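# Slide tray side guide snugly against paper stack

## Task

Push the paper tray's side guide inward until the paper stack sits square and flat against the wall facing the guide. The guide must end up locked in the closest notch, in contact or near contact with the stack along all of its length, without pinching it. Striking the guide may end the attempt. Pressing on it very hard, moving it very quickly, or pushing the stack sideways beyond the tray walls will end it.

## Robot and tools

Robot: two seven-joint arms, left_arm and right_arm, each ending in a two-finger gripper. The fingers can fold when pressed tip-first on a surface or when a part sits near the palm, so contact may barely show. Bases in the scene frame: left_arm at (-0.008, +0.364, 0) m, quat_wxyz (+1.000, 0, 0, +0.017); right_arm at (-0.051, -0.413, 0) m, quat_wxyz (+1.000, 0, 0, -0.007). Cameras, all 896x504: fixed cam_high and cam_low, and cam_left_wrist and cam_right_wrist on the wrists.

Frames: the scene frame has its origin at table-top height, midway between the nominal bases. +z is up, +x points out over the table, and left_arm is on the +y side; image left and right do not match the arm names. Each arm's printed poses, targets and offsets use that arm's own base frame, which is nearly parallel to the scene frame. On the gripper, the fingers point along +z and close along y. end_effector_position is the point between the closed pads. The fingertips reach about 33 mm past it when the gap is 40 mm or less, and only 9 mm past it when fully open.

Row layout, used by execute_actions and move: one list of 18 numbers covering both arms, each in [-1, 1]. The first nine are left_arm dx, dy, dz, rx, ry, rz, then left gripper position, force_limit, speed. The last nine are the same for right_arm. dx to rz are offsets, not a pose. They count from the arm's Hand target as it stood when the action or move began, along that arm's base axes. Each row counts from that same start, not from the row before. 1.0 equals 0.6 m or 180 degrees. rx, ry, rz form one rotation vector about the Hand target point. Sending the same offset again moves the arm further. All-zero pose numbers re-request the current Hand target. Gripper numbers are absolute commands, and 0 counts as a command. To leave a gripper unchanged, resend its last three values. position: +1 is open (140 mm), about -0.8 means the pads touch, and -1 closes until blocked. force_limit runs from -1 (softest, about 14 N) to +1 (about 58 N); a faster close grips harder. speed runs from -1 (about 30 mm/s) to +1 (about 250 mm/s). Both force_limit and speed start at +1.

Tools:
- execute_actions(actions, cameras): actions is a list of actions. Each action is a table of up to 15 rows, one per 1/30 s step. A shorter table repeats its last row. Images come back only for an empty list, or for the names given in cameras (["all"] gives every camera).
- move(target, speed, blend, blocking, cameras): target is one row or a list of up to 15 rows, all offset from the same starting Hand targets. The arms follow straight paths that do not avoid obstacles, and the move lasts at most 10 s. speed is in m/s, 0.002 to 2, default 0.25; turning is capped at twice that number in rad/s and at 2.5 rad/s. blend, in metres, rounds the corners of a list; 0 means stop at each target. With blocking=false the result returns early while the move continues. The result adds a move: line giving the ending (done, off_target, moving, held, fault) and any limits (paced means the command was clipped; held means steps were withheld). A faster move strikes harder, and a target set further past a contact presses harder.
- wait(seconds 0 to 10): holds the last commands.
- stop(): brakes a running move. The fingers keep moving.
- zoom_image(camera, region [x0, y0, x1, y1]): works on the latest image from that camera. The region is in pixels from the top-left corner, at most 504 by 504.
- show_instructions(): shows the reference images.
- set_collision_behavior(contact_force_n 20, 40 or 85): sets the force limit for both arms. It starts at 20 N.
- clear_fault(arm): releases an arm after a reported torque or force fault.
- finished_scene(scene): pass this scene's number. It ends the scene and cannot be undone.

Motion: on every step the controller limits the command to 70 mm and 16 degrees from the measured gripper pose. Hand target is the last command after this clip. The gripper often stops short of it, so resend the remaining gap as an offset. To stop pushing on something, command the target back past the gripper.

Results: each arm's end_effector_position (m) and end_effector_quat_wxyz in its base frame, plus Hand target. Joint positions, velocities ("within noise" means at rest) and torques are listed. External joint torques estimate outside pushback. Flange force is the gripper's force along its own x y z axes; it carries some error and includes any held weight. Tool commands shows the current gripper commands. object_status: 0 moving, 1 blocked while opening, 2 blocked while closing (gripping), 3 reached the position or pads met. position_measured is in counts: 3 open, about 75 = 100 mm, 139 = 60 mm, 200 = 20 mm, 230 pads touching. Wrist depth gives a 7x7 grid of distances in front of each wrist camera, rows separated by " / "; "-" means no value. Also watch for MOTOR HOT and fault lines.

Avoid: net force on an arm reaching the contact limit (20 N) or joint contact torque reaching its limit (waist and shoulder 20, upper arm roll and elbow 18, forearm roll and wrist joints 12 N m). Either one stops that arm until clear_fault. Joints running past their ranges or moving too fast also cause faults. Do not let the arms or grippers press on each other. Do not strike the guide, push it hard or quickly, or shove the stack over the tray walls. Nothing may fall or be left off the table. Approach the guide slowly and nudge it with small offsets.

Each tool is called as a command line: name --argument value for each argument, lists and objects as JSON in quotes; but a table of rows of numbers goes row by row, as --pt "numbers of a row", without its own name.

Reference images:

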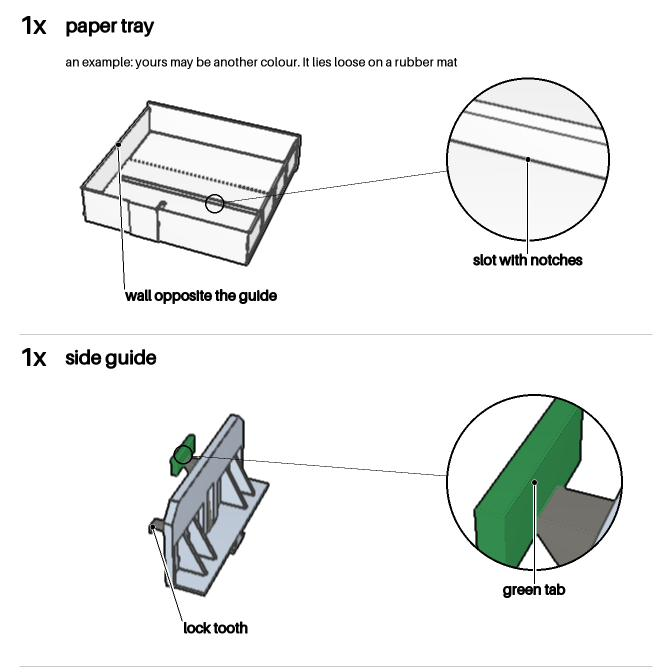

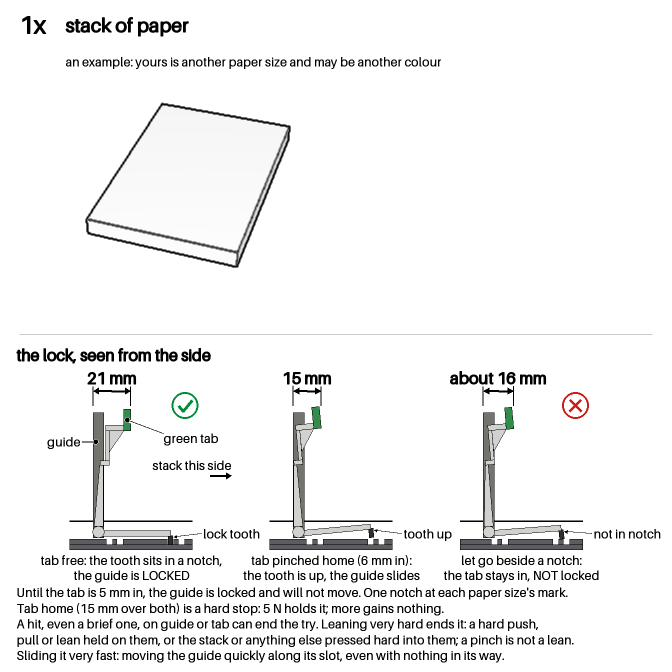

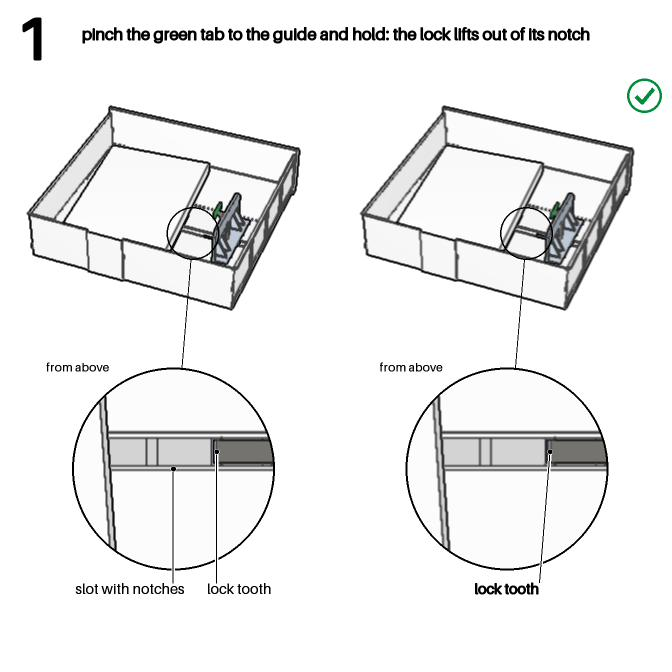

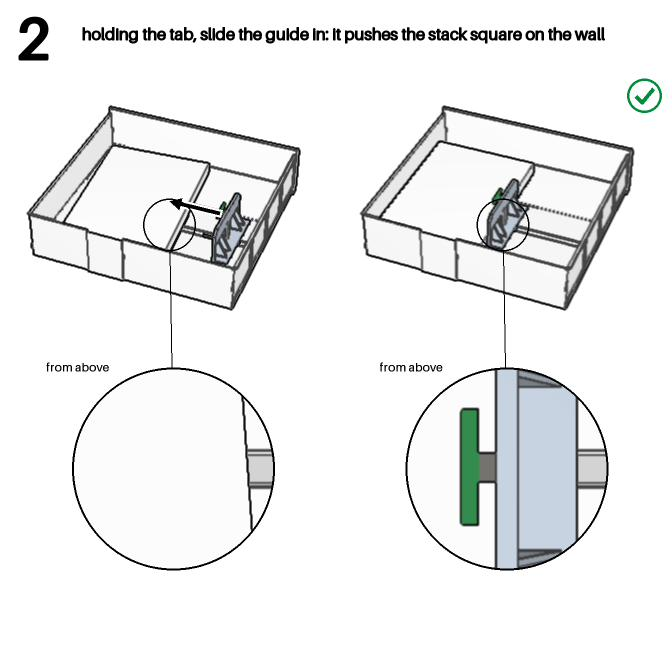

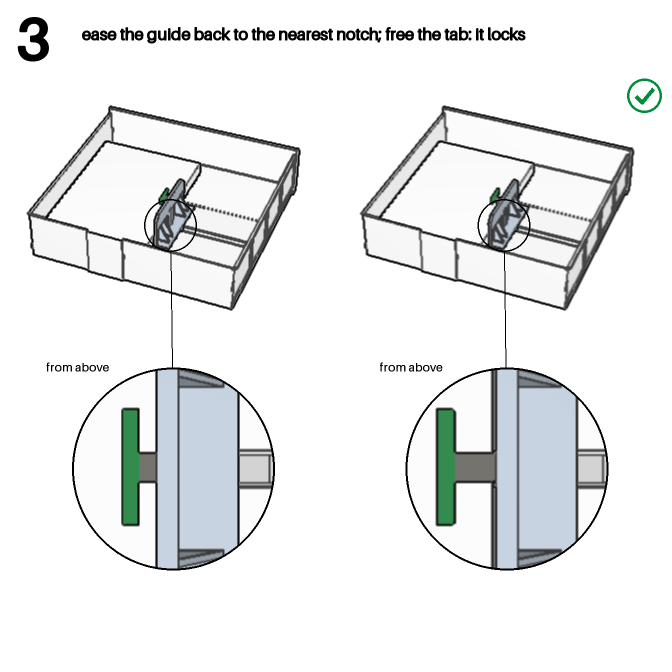

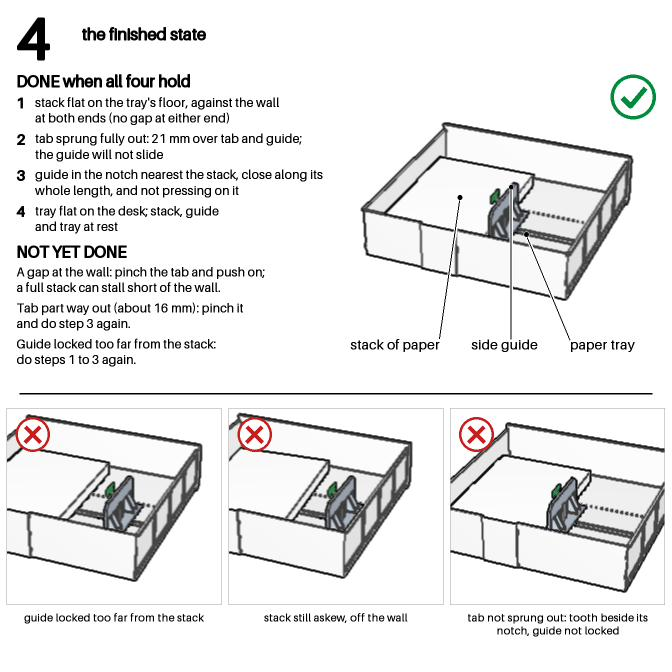

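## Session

execute_actions --actions '[]'

Scene clock: 0.00 s.
left_arm: end_effector_position=(+0.6171, -0.4260, +0.2394) position_measured=3 object_status=3 end_effector_quat_wxyz=(-0.394, -0.501, +0.602, -0.481) | right_arm: end_effector_position=(+0.0585, +0.1618, +0.1431) position_measured=3 object_status=3 end_effector_quat_wxyz=(+0.304, +0.099, +0.758, -0.568)
Joint positions: left_arm=[-0.147 0.511 -0.101 -1.81 -1.527 1.936 0.908] | right_arm=[1.641 0.4 0.055 -2.286 -0.25 1.294 -2.611]
Joint velocities: within noise
Joint torques (N m): no reading
External joint torques (N m): no reading
Flange force (N): no reading
Wrist depth (mm): cam_left_wrist=[- - 2309 3595 2516 - 3495 / - 2926 3932 4194 2542 3146 - / - - 2860 - - 592 - / - 131 - 529 541 137 451 / - 120 - 481 457 120 101 / - 399 - 344 350 - 96 / - - - 314 290 292 -] | cam_right_wrist=[191 186 195 225 291 208 154 / - 194 218 676 369 236 174 / 222 210 237 3633 475 275 195 / 211 122 2785 4248 595 136 207 / - 113 - 4177 814 136 91 / - - - 3173 - 651 95 / - - - 2785 - 776 -]
Hand target: left_arm +0.6171, -0.4260, +0.2394; -0.394, -0.501, +0.602, -0.481 | right_arm +0.0585, +0.1618, +0.1431; +0.304, +0.099, +0.758, -0.568
Tool commands: left_gripper/position=+1.0 left_gripper/force_limit=+1.0 left_gripper/speed=+1.0 right_gripper/position=+1.0 right_gripper/force_limit=+1.0 right_gripper/speed=+1.0

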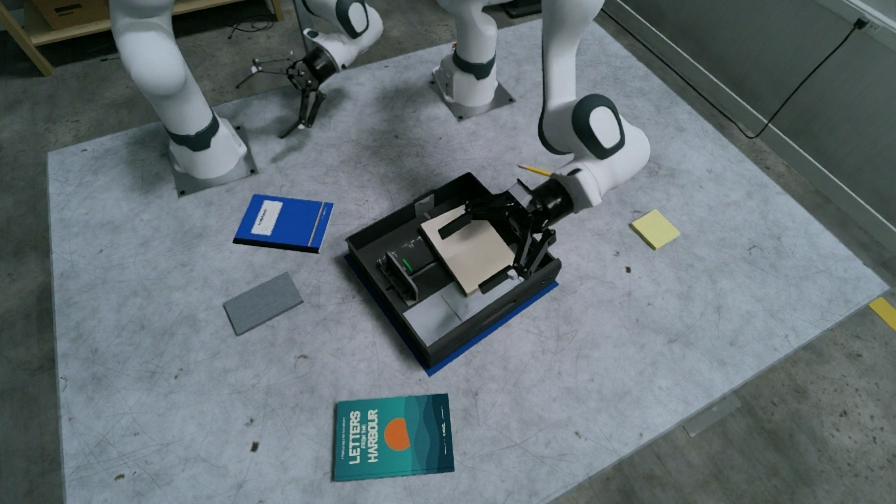

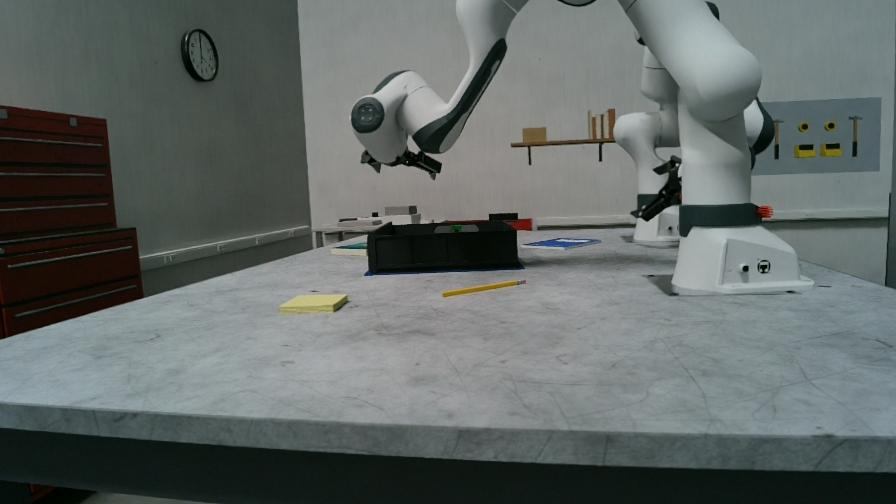

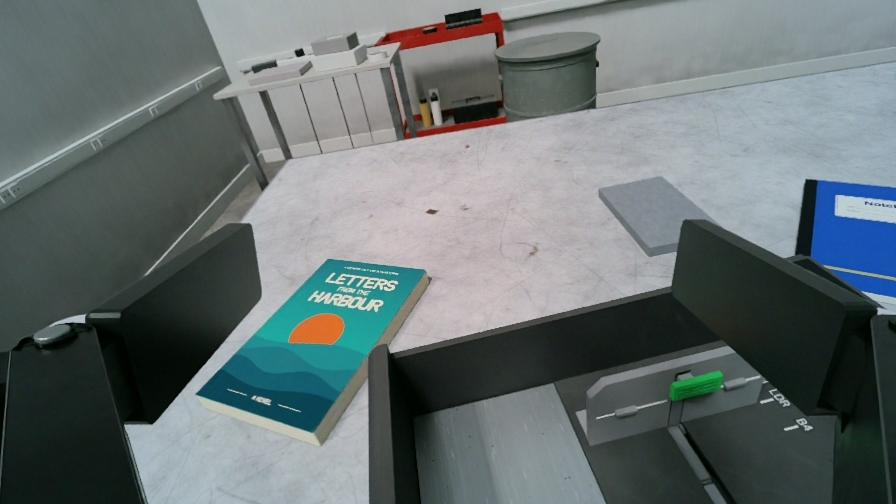

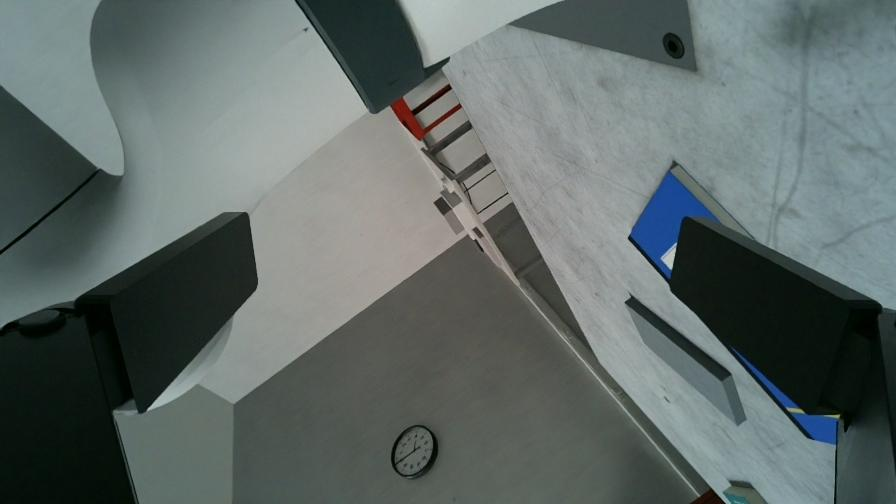

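move --pt "-0.08 0 0.2 0 0 0 -0.2 -1 0 0 0 0 0 0 0 1 1 1" --pt "-0.39 -0.06 0.02 -0.355 -0.291 0.370 -0.2 -1 0 0 0 0 0 0 0 1 1 1" --speed 0.4 --blend 0.04 --cameras '["cam_left_wrist"]'

Scene clock: 3.23 s.
left_arm: end_effector_position=(+0.4154, -0.4645, +0.2459) position_measured=154 object_status=3 end_effector_quat_wxyz=(+0.242, +0.420, -0.212, +0.848) | right_arm: end_effector_position=(+0.0585, +0.1618, +0.1431) position_measured=3 object_status=3 end_effector_quat_wxyz=(+0.304, +0.099, +0.758, -0.568)
Joint positions: left_arm=[-0.311 0.76 -0.437 -2.548 -2.826 0.928 2.144] | right_arm=[1.641 0.4 0.055 -2.286 -0.25 1.294 -2.611]
Joint torques (N m): left_arm=[-0.34 -32.19 -7.93 5.96 1.1 -3.45 -0.13] | right_arm=[0.18 -34.23 1.04 12.82 0.13 -2.19 -0.19]
External joint torques (N m): left_arm=[-0.3 0.42 1.27 -0.15 -0.02 -0.07 -0.14] | right_arm=[0.18 -1.05 0.35 0.25 0 -0.14 -0.09]
External joint torques when the fault began: left_arm=[-8.21 22.61 -1.52 -2.38 -0.24 -0.07 0.22]
Flange force (N): left_arm=[-3.0 -0.9 -2.7] | right_arm=[-1.2 -2.8 0.3]
Flange force when the fault began (N): left_arm=[-60.8 40.3 -39.5]
Wrist depth (mm): cam_left_wrist=[- - 2765 3355 3107 3544 - / - - - 3647 3401 3595 - / 1892 - - 3401 - 3595 - / - - - 156 160 - 2796 / - - 93 - - - 2961 / - - - - - - - / - - - 1966 - - -] | cam_right_wrist=[190 186 195 224 290 208 154 / 2611 194 219 2457 365 236 173 / 223 210 - - 472 279 195 / 212 122 4043 - 663 136 207 / - 113 - - 902 136 91 / - - - 2915 - 658 95 / - - 3434 3530 2584 801 -]
Hand target: left_arm +0.4154, -0.4645, +0.2459; +0.242, +0.420, -0.212, +0.848 (not the last commanded pose) | right_arm +0.0585, +0.1618, +0.1431; +0.304, +0.099, +0.758, -0.568
Tool commands: left_gripper/position=-0.2 left_gripper/force_limit=-1.0 left_gripper/speed=+0.003922 right_gripper/position=+1.0 right_gripper/force_limit=+1.0 right_gripper/speed=+1.0
Off the commanded pose: left_arm 0.033 m, 44 deg | right_arm 0.000 m, 0 deg.
FORCE FAULT: contact force on the left arm reached its limit, and that arm stopped. The contact can be on any part of that arm, not only on its tool. That arm's remaining commands of this call were not run. That arm is still stopped at the end of this call. While its stop runs, that arm takes no new command, but execute_actions still moves its gripper.
CLEAR FAULT: the left arm stays stopped (Reflex) until you call clear_fault(arm="left_arm").
move: fault (left_arm); path passed 1 of 2 targets; limits=paced
Images, in order (width x height): cam_left_wrist 896x504.

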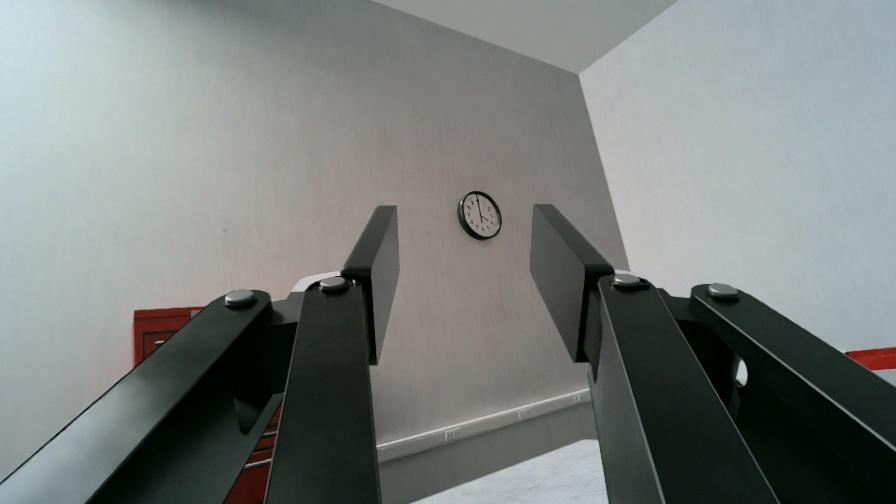

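clear_fault --arm "left_arm" --cameras '["cam_high","cam_low"]'

Scene clock: 3.50 s.
left_arm: end_effector_position=(+0.4154, -0.4645, +0.2460) position_measured=154 object_status=3 end_effector_quat_wxyz=(+0.242, +0.420, -0.212, +0.848) | right_arm: end_effector_position=(+0.0585, +0.1618, +0.1431) position_measured=3 object_status=3 end_effector_quat_wxyz=(+0.304, +0.099, +0.758, -0.568)
Joint positions: left_arm=[-0.311 0.76 -0.437 -2.548 -2.826 0.928 2.144] | right_arm=[1.641 0.4 0.055 -2.286 -0.25 1.294 -2.611]
Joint torques (N m): left_arm=[-0.4 -32.23 -7.9 5.93 1.1 -3.43 -0.08] | right_arm=[0.18 -34.23 1.04 12.79 0.15 -2.19 -0.17]
External joint torques (N m): left_arm=[-0.48 0.47 1.24 -0.31 -0.01 -0.04 -0.09] | right_arm=[0.19 -0.98 0.37 0.17 0.01 -0.14 -0.07]
Flange force (N): left_arm=[-2.8 -0.7 -3.0] | right_arm=[-1.0 -2.8 0.4]
Wrist depth (mm): cam_left_wrist=[2046 2288 - 3701 - 3401 3107 / 1878 2151 2420 - 3495 3595 - / - 1981 - - 3401 4059 - / - - - 3146 - - 3595 / - - 93 2996 - - - / - - - - - - - / - - - - - - -] | cam_right_wrist=[189 187 194 220 270 209 154 / - 194 218 683 366 235 174 / 223 209 - 2410 457 278 195 / 212 122 - - 546 136 207 / - 113 3094 - 879 136 91 / - 268 - - - 630 95 / - - 3686 2785 - 694 -]
Hand target: left_arm +0.4154, -0.4645, +0.2460; +0.242, +0.420, -0.212, +0.848 (not the last commanded pose) | right_arm +0.0585, +0.1618, +0.1431; +0.304, +0.099, +0.758, -0.568
Tool commands: left_gripper/position=-0.2 left_gripper/force_limit=-1.0 left_gripper/speed=+0.003922 right_gripper/position=+1.0 right_gripper/force_limit=+1.0 right_gripper/speed=+1.0
Off the commanded pose: left_arm 0.033 m, 44 deg | right_arm 0.000 m, 0 deg.
FORCE FAULT, CONTINUED: the left arm's stop, for the force fault that an earlier result reported, is over. The call counts as one of the actions that you can send in this scene. That arm's target is now where it stood when the stop ended, not its last command. That arm accepts commands again.
CLEAR FAULT: your call cleared the left arm's force fault. If the contact force or a joint's load stays at its limit, that arm stops again.
Images, in order (width x height): cam_high 896x504, cam_low 896x504.

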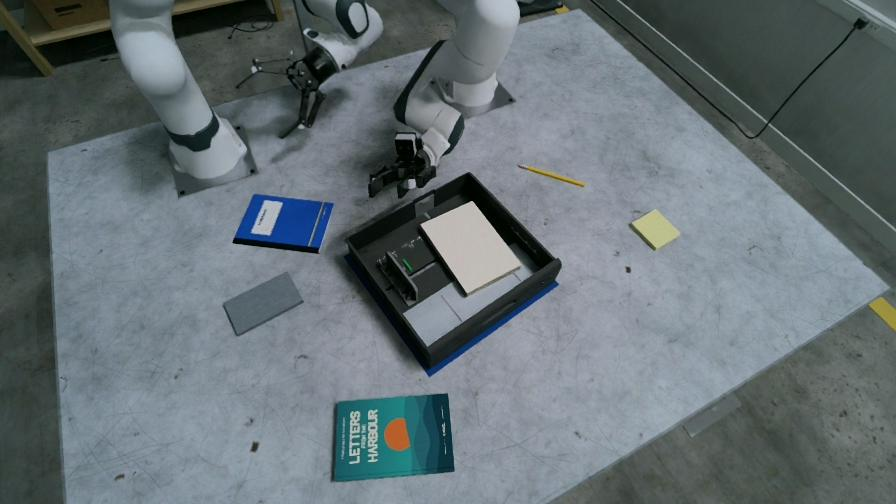

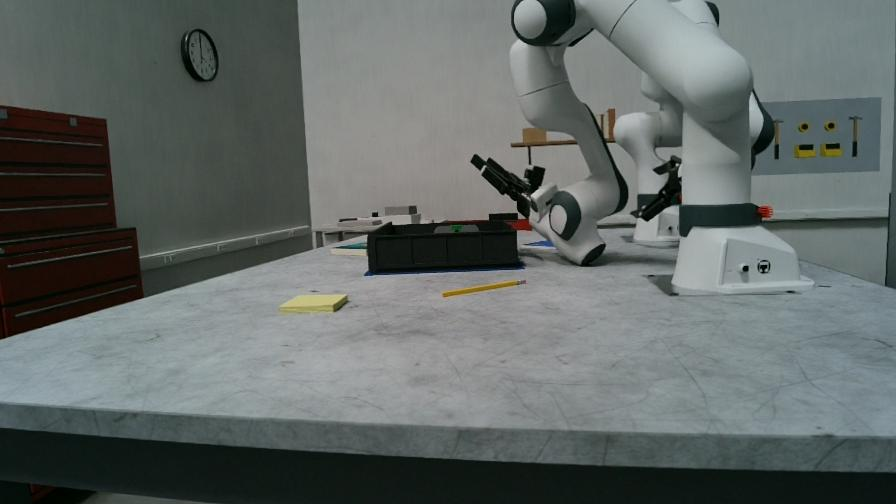

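move --pt "0 0 0.15 0 0 0 -0.2 -1 0 0 0 0 0 0 0 1 1 1" --pt "0.15 0.03 0.27 0.245 0.109 -0.246 -0.2 -1 0 0 0 0 0 0 0 1 1 1" --speed 0.3 --blend 0.05

Scene clock: 7.77 s.
left_arm: end_effector_position=(+0.5057, -0.4466, +0.4087) position_measured=154 object_status=3 end_effector_quat_wxyz=(-0.392, -0.500, +0.603, -0.481) | right_arm: end_effector_position=(+0.0585, +0.1618, +0.1431) position_measured=3 object_status=3 end_effector_quat_wxyz=(+0.304, +0.099, +0.758, -0.568)
Joint positions: left_arm=[0.351 -0.014 -0.679 -2.124 -1.546 1.97 0.692] | right_arm=[1.641 0.4 0.055 -2.286 -0.25 1.294 -2.611]
Joint velocities: left_arm=[-0.001 0 -0.001 0.001 -0.001 0 -0.006] | right_arm=[within noise]
Joint torques (N m): left_arm=[-0.16 -23.51 0.61 25.16 -0.63 -0.73 -0.42] | right_arm=[0.21 -34.25 1.11 12.77 0.13 -2.18 -0.21]
External joint torques (N m): left_arm=[-0.08 0.23 0.4 1.09 0.55 -0.08 -0.43] | right_arm=[0.16 -0.92 0.38 0.09 -0.01 -0.14 -0.11]
Flange force (N): left_arm=[0.9 -5.7 0.3] | right_arm=[-1.0 -2.6 0.6]
Wrist depth (mm): cam_left_wrist=[2568 - 3544 5033 - 3311 3701 / - 2188 2247 3032 2374 3107 3495 / - - 3994 3495 2516 3355 3226 / - 5033 1040 772 158 - - / - 91 93 - - - 596 / - - - 614 - - - / - - - - - - -] | cam_right_wrist=[189 187 196 223 287 209 154 / - 194 214 604 368 236 174 / 222 209 - - 458 276 196 / 212 122 3686 3686 553 136 207 / - 113 4642 3916 850 136 91 / - - - - 2785 656 95 / - - - 2949 2258 776 -]
Hand target: left_arm +0.5054, -0.4465, +0.4080; -0.395, -0.502, +0.602, -0.479 | right_arm +0.0585, +0.1618, +0.1431; +0.304, +0.099, +0.758, -0.568
Off the commanded pose: left_arm 0.001 m, 0 deg | right_arm 0.000 m, 0 deg.
move: done; blend cut to 0.045 m at target 1

move --target '[-0.185,0.01,-0.03,0.355,-0.291,-0.370,-0.2,-1,0,0,0,0,0,0,0,1,1,1]' --speed 0.4 --cameras '["cam_left_wrist"]'

Scene clock: 11.13 s.
left_arm: end_effector_position=(+0.3941, -0.4413, +0.3909) position_measured=154 object_status=3 end_effector_quat_wxyz=(+0.002, -0.003, +1.000, +0.000) | right_arm: end_effector_position=(+0.0585, +0.1618, +0.1431) position_measured=3 object_status=3 end_effector_quat_wxyz=(+0.304, +0.099, +0.758, -0.568)
Joint positions: left_arm=[-0.067 0.162 -0.861 -1.487 0.127 1.595 0.639] | right_arm=[1.641 0.4 0.055 -2.286 -0.25 1.294 -2.611]
Joint velocities: left_arm=[-0.001 0.001 -0.001 0 0.001 -0.003 0] | right_arm=[within noise]
Joint torques (N m): left_arm=[-0.29 -27.71 -3.23 25.22 1.27 2.32 0.09] | right_arm=[0.16 -34.22 1.14 12.75 0.13 -2.19 -0.2]
External joint torques (N m): left_arm=[-0.32 0.05 0.49 1.17 0.51 -0.21 0.09] | right_arm=[0.27 -1.2 0.56 0.31 -0.01 -0.13 -0.11]
Flange force (N): left_arm=[-5.6 -6.4 -5.1] | right_arm=[-1.2 -3.3 0.2]
Wrist depth (mm): cam_left_wrist=[- - 509 - 463 - - / 499 494 504 - - 486 - / 533 515 - - - 518 545 / 558 - - - 158 - - / 577 - 93 576 - - - / - - - - - - - / - - - - - - -] | cam_right_wrist=[190 187 196 225 290 209 154 / - 194 213 610 368 236 173 / 223 209 - 2199 472 276 196 / 212 122 - 3481 571 136 203 / - 113 - 4322 3133 136 91 / - - 5968 - 2816 516 96 / - - 3133 2915 - 889 -]
Hand target: left_arm +0.3944, -0.4405, +0.3900; +0.001, -0.001, +1.000, +0.002 | right_arm +0.0585, +0.1618, +0.1431; +0.304, +0.099, +0.758, -0.568
Off the commanded pose: left_arm 0.001 m, 0 deg | right_arm 0.000 m, 0 deg.
move: done
Images, in order (width x height): cam_left_wrist 896x504.

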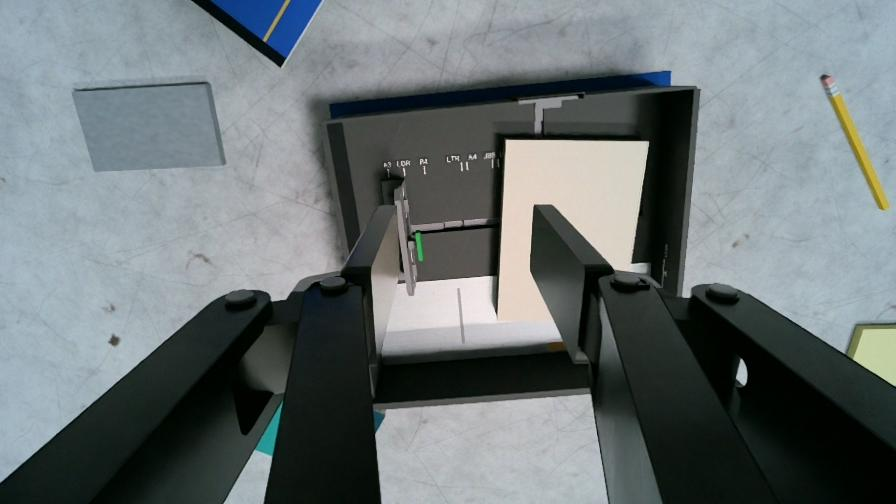

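move --target '[0.15,-0.08,-0.233,0,0,0.025,-0.2,-1,0,0,0,0,0,0,0,1,1,1]' --speed 0.35 --cameras '["cam_left_wrist"]'

Scene clock: 13.17 s.
left_arm: end_effector_position=(+0.4833, -0.4883, +0.2499) position_measured=154 object_status=3 end_effector_quat_wxyz=(-0.001, -0.037, +0.999, +0.002) | right_arm: end_effector_position=(+0.0585, +0.1618, +0.1431) position_measured=3 object_status=3 end_effector_quat_wxyz=(+0.304, +0.099, +0.758, -0.568)
Joint positions: left_arm=[-0.244 0.539 -0.739 -1.377 0.363 1.775 0.511] | right_arm=[1.641 0.4 0.055 -2.286 -0.25 1.294 -2.611]
Joint velocities: left_arm=[0.001 0.001 0.002 0 -0.001 0 -0.006] | right_arm=[within noise]
Joint torques (N m): left_arm=[-0.76 -43.49 -8.83 24.57 1.06 2.68 -0.41] | right_arm=[0.12 -34.26 1.05 12.76 0.14 -2.17 -0.22]
External joint torques (N m): left_arm=[-0.78 -0.05 1.38 1.06 0.32 0.15 -0.41] | right_arm=[0.12 -1.06 0.36 0.16 0 -0.12 -0.12]
Flange force (N): left_arm=[-5.6 -8.6 -2.0] | right_arm=[-1.3 -2.9 0.6]
Wrist depth (mm): cam_left_wrist=[333 341 - - - - 321 / - - - 358 348 327 326 / - 384 347 353 - - - / - - - 391 158 - 372 / - - 93 410 - - - / - - - 415 - - - / - - - 478 - - -] | cam_right_wrist=[191 187 196 224 291 208 154 / - 194 214 698 369 237 173 / 222 210 4642 2106 472 277 195 / 213 122 - 4915 613 136 206 / - 113 3979 3686 - 136 91 / - 269 - 3020 - 690 96 / - - - 3094 2142 1803 -]
Hand target: left_arm +0.4844, -0.4885, +0.2502; +0.001, -0.040, +0.999, +0.002 | right_arm +0.0585, +0.1618, +0.1431; +0.304, +0.099, +0.758, -0.568
Off the commanded pose: left_arm 0.001 m, 0 deg | right_arm 0.000 m, 0 deg.
move: done
Images, in order (width x height): cam_left_wrist 896x504.

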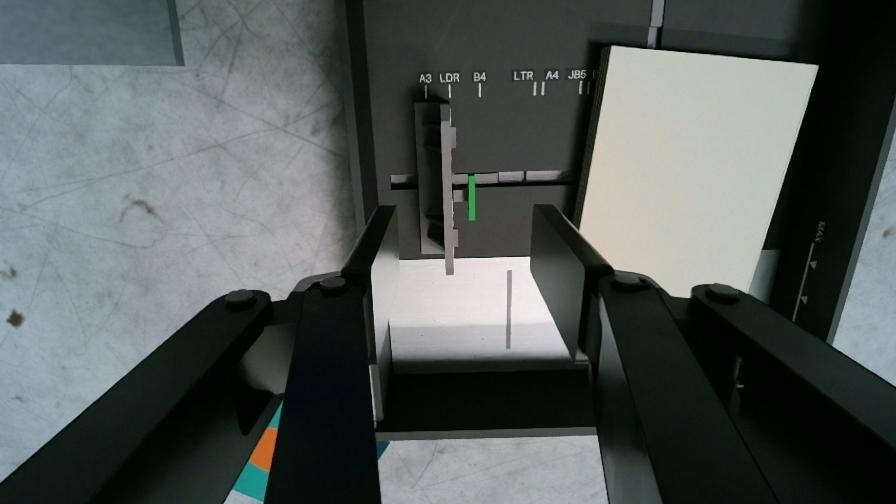

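move --pt "0.028 0.004 -0.17 0 0 0 -0.2 -1 0 0 0 0 0 0 0 1 1 1" --pt "0.028 0.004 -0.244 0 0 0 -0.2 -1 0 0 0 0 0 0 0 1 1 1" --speed '[0.2,0.1]' --blend 0.01 --cameras '["cam_left_wrist"]'

Scene clock: 15.20 s.
left_arm: end_effector_position=(+0.5004, -0.4859, +0.1038) position_measured=154 object_status=3 end_effector_quat_wxyz=(-0.001, -0.037, +0.999, +0.002) | right_arm: end_effector_position=(+0.0585, +0.1618, +0.1431) position_measured=3 object_status=3 end_effector_quat_wxyz=(+0.304, +0.099, +0.758, -0.568)
Joint positions: left_arm=[-0.255 0.682 -0.66 -1.533 0.454 2.054 0.474] | right_arm=[1.641 0.4 0.055 -2.286 -0.25 1.294 -2.611]
Joint velocities: left_arm=[-0.001 0 0 0 -0.001 0.004 -0.004] | right_arm=[within noise]
Joint torques (N m): left_arm=[-0.71 -46.88 -10.61 23.12 1 2.72 -0.37] | right_arm=[0.26 -34.27 1.12 12.73 0.13 -2.18 -0.15]
External joint torques (N m): left_arm=[-0.76 -0.29 1.32 0.73 0.33 0.19 -0.37] | right_arm=[0.27 -0.95 0.44 0.12 -0.01 -0.13 -0.05]
Flange force (N): left_arm=[-2.7 -5.0 0.9] | right_arm=[-0.9 -2.8 0.5]
Wrist depth (mm): cam_left_wrist=[- 213 192 197 - 194 - / - - 183 202 210 202 185 / - 240 211 213 213 199 - / 249 250 159 179 160 - - / - - 93 242 115 - - / - - - 257 - - - / - - - 273 - - -] | cam_right_wrist=[2387 186 195 224 292 208 154 / - 194 218 601 368 236 174 / 222 209 - 2433 461 278 196 / 212 122 4248 3856 588 136 206 / - 113 4248 - 1031 136 91 / - 273 - 3434 2666 604 95 / - - 3481 2816 2457 791 -]
Hand target: left_arm +0.5012, -0.4861, +0.1038; +0.001, -0.040, +0.999, +0.002 | right_arm +0.0585, +0.1618, +0.1431; +0.304, +0.099, +0.758, -0.568
Off the commanded pose: left_arm 0.001 m, 0 deg | right_arm 0.000 m, 0 deg.
move: done
Images, in order (width x height): cam_left_wrist 896x504.

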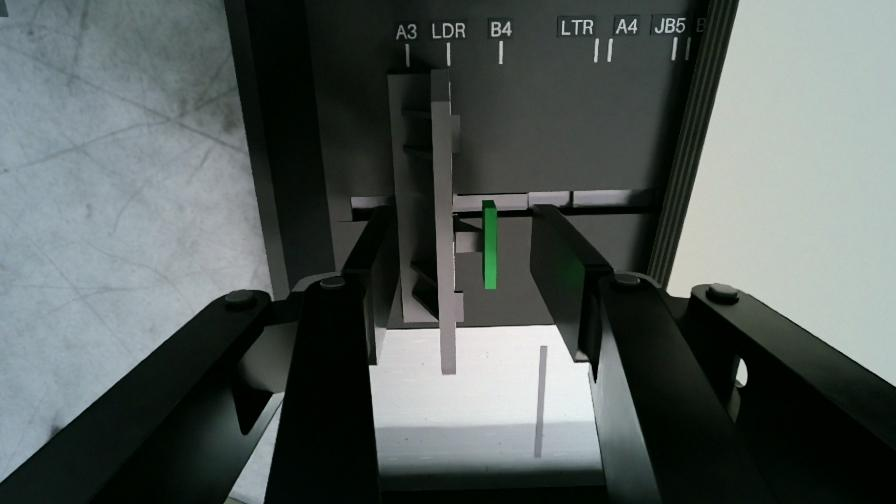

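execute_actions --actions '[[[0.002,-0.001,0,0,0,0,-1,-1,-1,0,0,0,0,0,0,1,1,1]],[[0,0,0,0,0,0,-1,-1,-1,0,0,0,0,0,0,1,1,1]],[[0,0,0,0,0,0,-1,-1,-1,0,0,0,0,0,0,1,1,1]],[[0,0,0,0,0,0,-1,-1,-1,0,0,0,0,0,0,1,1,1]]]' --cameras '["cam_left_wrist"]'

Scene clock: 17.60 s.
left_arm: end_effector_position=(+0.5026, -0.4876, +0.1050) position_measured=207 object_status=2 end_effector_quat_wxyz=(+0.002, -0.040, +0.999, +0.001) | right_arm: end_effector_position=(+0.0585, +0.1618, +0.1431) position_measured=3 object_status=3 end_effector_quat_wxyz=(+0.304, +0.099, +0.758, -0.568)
Joint positions: left_arm=[-0.261 0.683 -0.655 -1.527 0.454 2.056 0.47] | right_arm=[1.641 0.4 0.055 -2.286 -0.25 1.294 -2.611]
Joint torques (N m): left_arm=[-0.1 -46.39 -10.41 23.06 0.84 2.44 -0.06] | right_arm=[0.23 -34.26 1.05 12.69 0.15 -2.2 -0.18]
External joint torques (N m): left_arm=[0.06 0.49 1.61 0.61 0.18 -0.11 -0.06] | right_arm=[0.27 -1.12 0.41 0.14 0.02 -0.14 -0.08]
External joint torques at the end of the 1st action: left_arm=[-0.99 0.06 1.51 1.04 0.08 -0.02 -0.27] | right_arm=[0.11 -1.07 0.4 0.09 0 -0.15 -0.07]
External joint torques at the end of the 2nd action: left_arm=[-1.88 0.21 0.92 0.29 -0.05 0.04 -0.26] | right_arm=[0.23 -1.15 0.48 0.24 0.01 -0.14 -0.11]
External joint torques at the end of the 3rd action: left_arm=[-0.09 0.36 1.32 0.68 0.18 -0.09 -0.18] | right_arm=[0.18 -1.14 0.46 0.18 0.03 -0.14 -0.11]
Flange force (N): left_arm=[-4.5 -4.8 1.0] | right_arm=[-1.1 -3.2 0.7]
Flange force at the end of the 1st action (N): left_arm=[-5.0 -8.0 0.6] | right_arm=[-1.2 -3.0 0.8]
Flange force at the end of the 2nd action (N): left_arm=[-2.5 -6.9 1.2] | right_arm=[-1.2 -3.2 0.4]
Flange force at the end of the 3rd action (N): left_arm=[-4.1 -5.0 0.8] | right_arm=[-1.2 -3.2 0.6]
Wrist depth (mm): cam_left_wrist=[- - 158 194 - - - / - - 175 207 209 189 - / - - 198 213 215 216 - / 252 254 228 158 - - 204 / - 264 - 178 - - - / - - - - - - - / - - - - - - -] | cam_right_wrist=[191 186 196 223 291 208 154 / - 194 213 722 366 235 174 / 222 209 - 1943 450 275 196 / 212 122 4476 - 631 136 206 / - 113 - - 835 136 91 / - - - - 2724 660 96 / - - - 2984 - 737 -]
Hand target: left_arm +0.5024, -0.4867, +0.1038; +0.001, -0.040, +0.999, +0.002 | right_arm +0.0585, +0.1618, +0.1431; +0.304, +0.099, +0.758, -0.568
Off the commanded pose: left_arm 0.002 m, 0 deg | right_arm 0.000 m, 0 deg.
Images, in order (width x height): cam_left_wrist 896x504.

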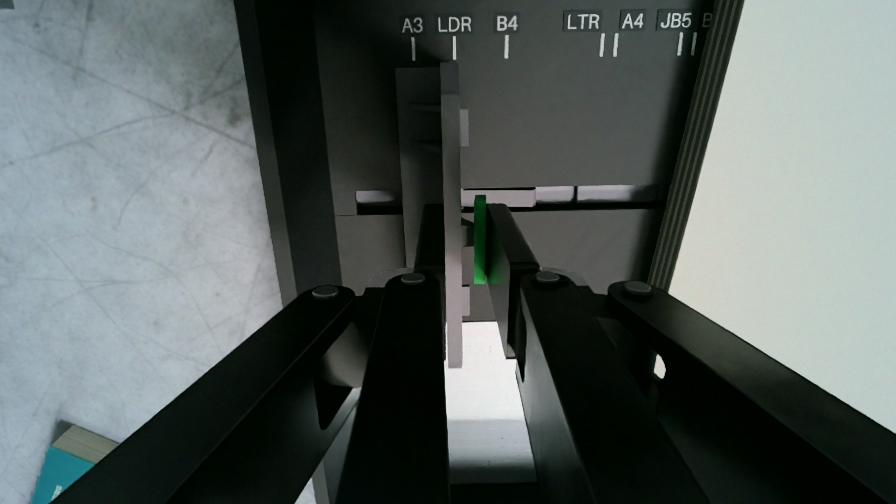

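move --target '[-0.0155,0.192,0,0,0,0,-1,-1,-1,0,0,0,0,0,0,1,1,1]' --speed 0.04 --cameras '["cam_left_wrist"]'

Scene clock: 21.33 s.
left_arm: end_effector_position=(+0.4893, -0.3754, +0.1033) position_measured=207 object_status=2 end_effector_quat_wxyz=(-0.001, -0.042, +0.999, +0.002) | right_arm: end_effector_position=(+0.0585, +0.1618, +0.1431) position_measured=3 object_status=3 end_effector_quat_wxyz=(+0.304, +0.099, +0.758, -0.568)
Joint positions: left_arm=[0.061 0.458 -0.783 -1.915 0.399 2.207 0.572] | right_arm=[1.641 0.4 0.055 -2.286 -0.25 1.294 -2.611]
Joint velocities: left_arm=[0.001 -0.001 0 -0.001 0.001 0 0.005] | right_arm=[within noise]
Joint torques (N m): left_arm=[2.45 -36.88 -7.15 23.06 1.33 2.61 0.21] | right_arm=[0.14 -34.26 1.08 12.77 0.15 -2.17 -0.26]
External joint torques (N m): left_arm=[2.59 -0.9 3.04 1.13 0.73 0.1 0.21] | right_arm=[0.04 -1.11 0.3 0.23 0.01 -0.12 -0.16]
Flange force (N): left_arm=[-4.0 2.8 0.1] | right_arm=[-1.5 -2.8 0.5]
Wrist depth (mm): cam_left_wrist=[193 - 198 177 - - - / - - 206 - - 184 - / 214 218 216 209 - 190 192 / 218 226 230 158 207 - 189 / 206 243 - - - - 194 / 205 - - - - - 193 / - - - - - - -] | cam_right_wrist=[191 187 196 224 292 208 154 / - 193 214 624 369 236 173 / 222 209 - 1741 468 277 195 / 211 122 - 3916 579 136 206 / - 113 4248 - 876 136 91 / - 283 - - 2816 636 95 / - - - 3173 3213 729 -]
Hand target: left_arm +0.4931, -0.3715, +0.1038; +0.001, -0.040, +0.999, +0.002 | right_arm +0.0585, +0.1618, +0.1431; +0.304, +0.099, +0.758, -0.568
Off the commanded pose: left_arm 0.005 m, 0 deg | right_arm 0.000 m, 0 deg.
move: off_target (left_arm)
Images, in order (width x height): cam_left_wrist 896x504.

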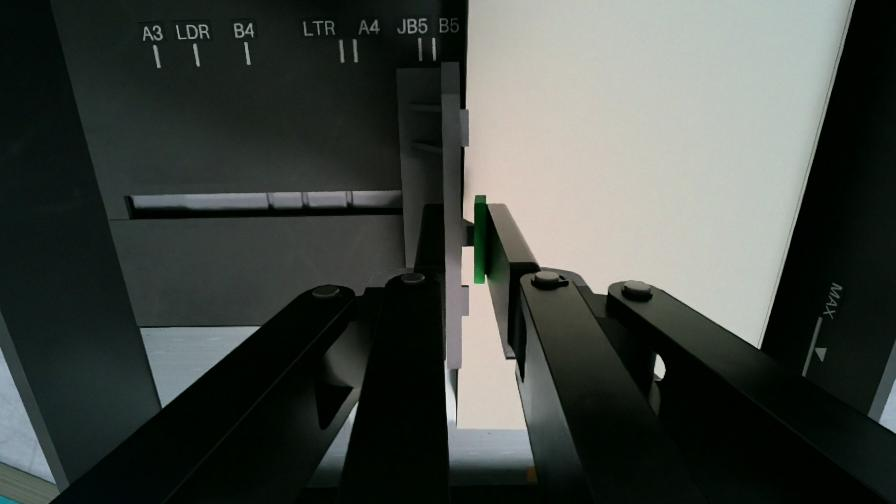

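move --target '[-0.003,0.035,0,0,0,0,-1,-1,-1,0,0,0,0,0,0,1,1,1]' --speed 0.025 --cameras '["cam_left_wrist"]'

Scene clock: 22.77 s.
left_arm: end_effector_position=(+0.4870, -0.3567, +0.1029) position_measured=207 object_status=2 end_effector_quat_wxyz=(-0.001, -0.041, +0.999, +0.000) | right_arm: end_effector_position=(+0.0585, +0.1618, +0.1431) position_measured=3 object_status=3 end_effector_quat_wxyz=(+0.304, +0.099, +0.758, -0.568)
Joint positions: left_arm=[0.126 0.423 -0.814 -1.972 0.386 2.233 0.601] | right_arm=[1.641 0.4 0.055 -2.286 -0.25 1.294 -2.611]
Joint velocities: left_arm=[0.001 0 -0.001 0 -0.001 0.001 0.007] | right_arm=[within noise]
Joint torques (N m): left_arm=[3.66 -35.91 -5.85 22.74 1.32 2.11 0.32] | right_arm=[0.14 -34.24 1.1 12.75 0.13 -2.18 -0.22]
External joint torques (N m): left_arm=[3.53 -1.85 3.7 0.72 0.72 -0.42 0.32] | right_arm=[0.12 -1.02 0.4 0.14 -0.01 -0.14 -0.12]
Flange force (N): left_arm=[-1.5 7.4 -2.3] | right_arm=[-1.2 -2.8 0.6]
Wrist depth (mm): cam_left_wrist=[- 201 193 - - - - / - 207 210 208 - - - / 217 215 215 211 - - - / 226 231 229 158 - - 188 / 239 241 - - - - - / - - - - - - - / - - - - - - -] | cam_right_wrist=[2482 187 195 221 289 207 154 / - 194 220 586 368 236 173 / 223 209 3298 2180 476 276 195 / 212 122 - 4397 601 136 207 / - 113 - - 876 136 91 / - - - - 2666 508 96 / - - - 3213 2238 870 -]
Hand target: left_arm +0.4913, -0.3505, +0.1038; +0.001, -0.040, +0.999, +0.002 | right_arm +0.0585, +0.1618, +0.1431; +0.304, +0.099, +0.758, -0.568
Off the commanded pose: left_arm 0.008 m, 0 deg | right_arm 0.000 m, 0 deg.
move: off_target (left_arm)
Images, in order (width x height): cam_left_wrist 896x504.

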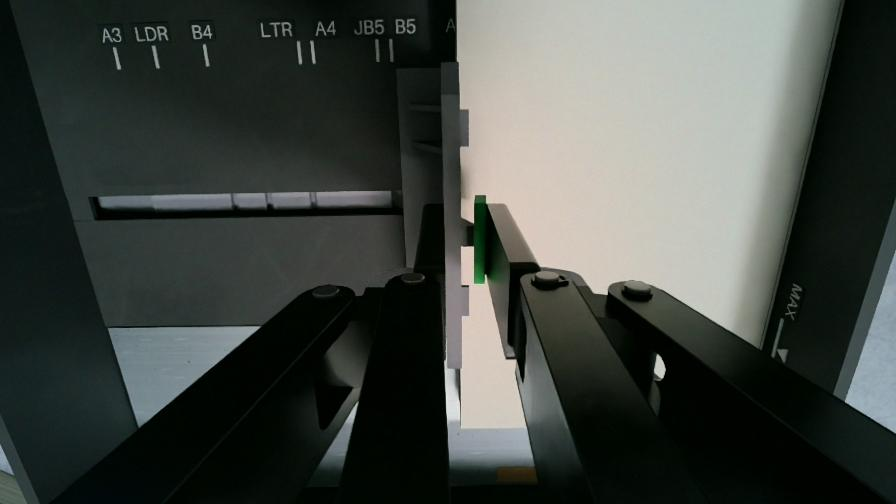

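move --pt "-0.0005 0.0055 0 0 0 0 -1 -1 -1 0 0 0 0 0 0 1 1 1" --pt "0.001 -0.0117 0 0 0 0 -1 -1 -1 0 0 0 0 0 0 1 1 1" --speed 0.02

Scene clock: 24.53 s.
left_arm: end_effector_position=(+0.4877, -0.3590, +0.1030) position_measured=207 object_status=2 end_effector_quat_wxyz=(-0.002, -0.038, +0.999, +0.002) | right_arm: end_effector_position=(+0.0585, +0.1618, +0.1431) position_measured=3 object_status=3 end_effector_quat_wxyz=(+0.304, +0.099, +0.758, -0.568)
Joint positions: left_arm=[0.116 0.433 -0.811 -1.958 0.393 2.221 0.601] | right_arm=[1.641 0.4 0.055 -2.286 -0.25 1.294 -2.611]
Joint torques (N m): left_arm=[0.99 -35.35 -7.91 24.52 1.65 3.02 -0.09] | right_arm=[0.23 -34.25 1.08 12.82 0.13 -2.2 -0.19]
External joint torques (N m): left_arm=[1.05 -0.83 1.99 2.54 1.05 0.49 -0.09] | right_arm=[0.12 -1.06 0.3 0.24 -0.02 -0.15 -0.09]
Flange force (N): left_arm=[-8.2 -4.7 1.1] | right_arm=[-1.3 -2.8 0.4]
Wrist depth (mm): cam_left_wrist=[191 195 193 176 - 178 173 / - 207 205 202 189 - 175 / 215 214 215 196 196 - 184 / 226 229 229 163 - - 184 / 226 240 - - - - 184 / - - - - - - - / - - - - - - -] | cam_right_wrist=[189 188 195 217 290 209 154 / - 193 214 594 367 235 173 / 222 209 3094 2279 476 277 196 / 212 122 - 4248 619 136 207 / - 113 - - 987 136 91 / - 268 5013 - - 653 96 / - - - 2785 2506 793 -]
Hand target: left_arm +0.4919, -0.3575, +0.1038; +0.001, -0.040, +0.999, +0.002 | right_arm +0.0585, +0.1618, +0.1431; +0.304, +0.099, +0.758, -0.568
Off the commanded pose: left_arm 0.005 m, 0 deg | right_arm 0.000 m, 0 deg.
move: off_target (left_arm)

move --target '[-0.0005,0.004,0,0,0,0,-1,-1,-1,0,0,0,0,0,0,1,1,1]' --speed 0.02 --cameras '["cam_left_wrist"]'

Scene clock: 25.43 s.
left_arm: end_effector_position=(+0.4875, -0.3575, +0.1030) position_measured=207 object_status=2 end_effector_quat_wxyz=(-0.002, -0.039, +0.999, +0.003) | right_arm: end_effector_position=(+0.0585, +0.1618, +0.1431) position_measured=3 object_status=3 end_effector_quat_wxyz=(+0.304, +0.099, +0.758, -0.568)
Joint positions: left_arm=[0.118 0.431 -0.811 -1.96 0.393 2.22 0.6] | right_arm=[1.641 0.4 0.055 -2.286 -0.25 1.294 -2.611]
Joint torques (N m): left_arm=[2.25 -35.02 -6.95 23.34 1.18 3.22 0.05] | right_arm=[0.17 -34.21 1.09 12.76 0.13 -2.19 -0.23]
External joint torques (N m): left_arm=[2.3 -0.73 2.85 1.45 0.59 0.71 0.05] | right_arm=[0.21 -0.98 0.44 0.12 -0.01 -0.15 -0.14]
Flange force (N): left_arm=[-4.3 1.7 1.3] | right_arm=[-1.1 -2.9 0.6]
Wrist depth (mm): cam_left_wrist=[- - 194 - - - - / - 206 209 202 186 187 171 / 213 214 214 189 - 195 174 / - 229 228 167 - - - / - 241 - - - - 192 / 225 - - - - - - / - - - - - - -] | cam_right_wrist=[189 187 196 224 291 208 154 / - 194 212 610 367 236 173 / 223 209 251 2482 480 278 195 / 212 122 3798 - 600 136 207 / - 113 4476 - 2848 136 91 / - 3481 3434 - - 635 95 / - 3686 4043 3581 - 2279 -]
Hand target: left_arm +0.4916, -0.3551, +0.1038; +0.001, -0.040, +0.999, +0.002 | right_arm +0.0585, +0.1618, +0.1431; +0.304, +0.099, +0.758, -0.568
Off the commanded pose: left_arm 0.005 m, 0 deg | right_arm 0.000 m, 0 deg.
move: off_target (left_arm)
Images, in order (width x height): cam_left_wrist 896x504.

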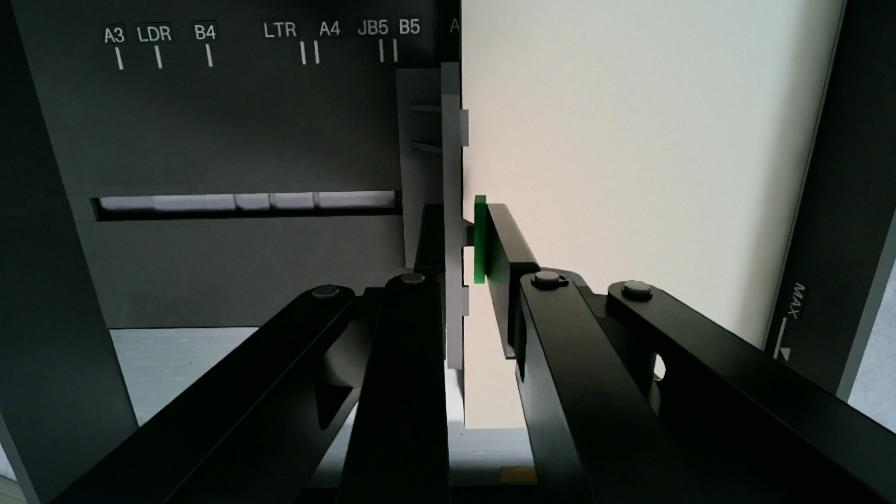

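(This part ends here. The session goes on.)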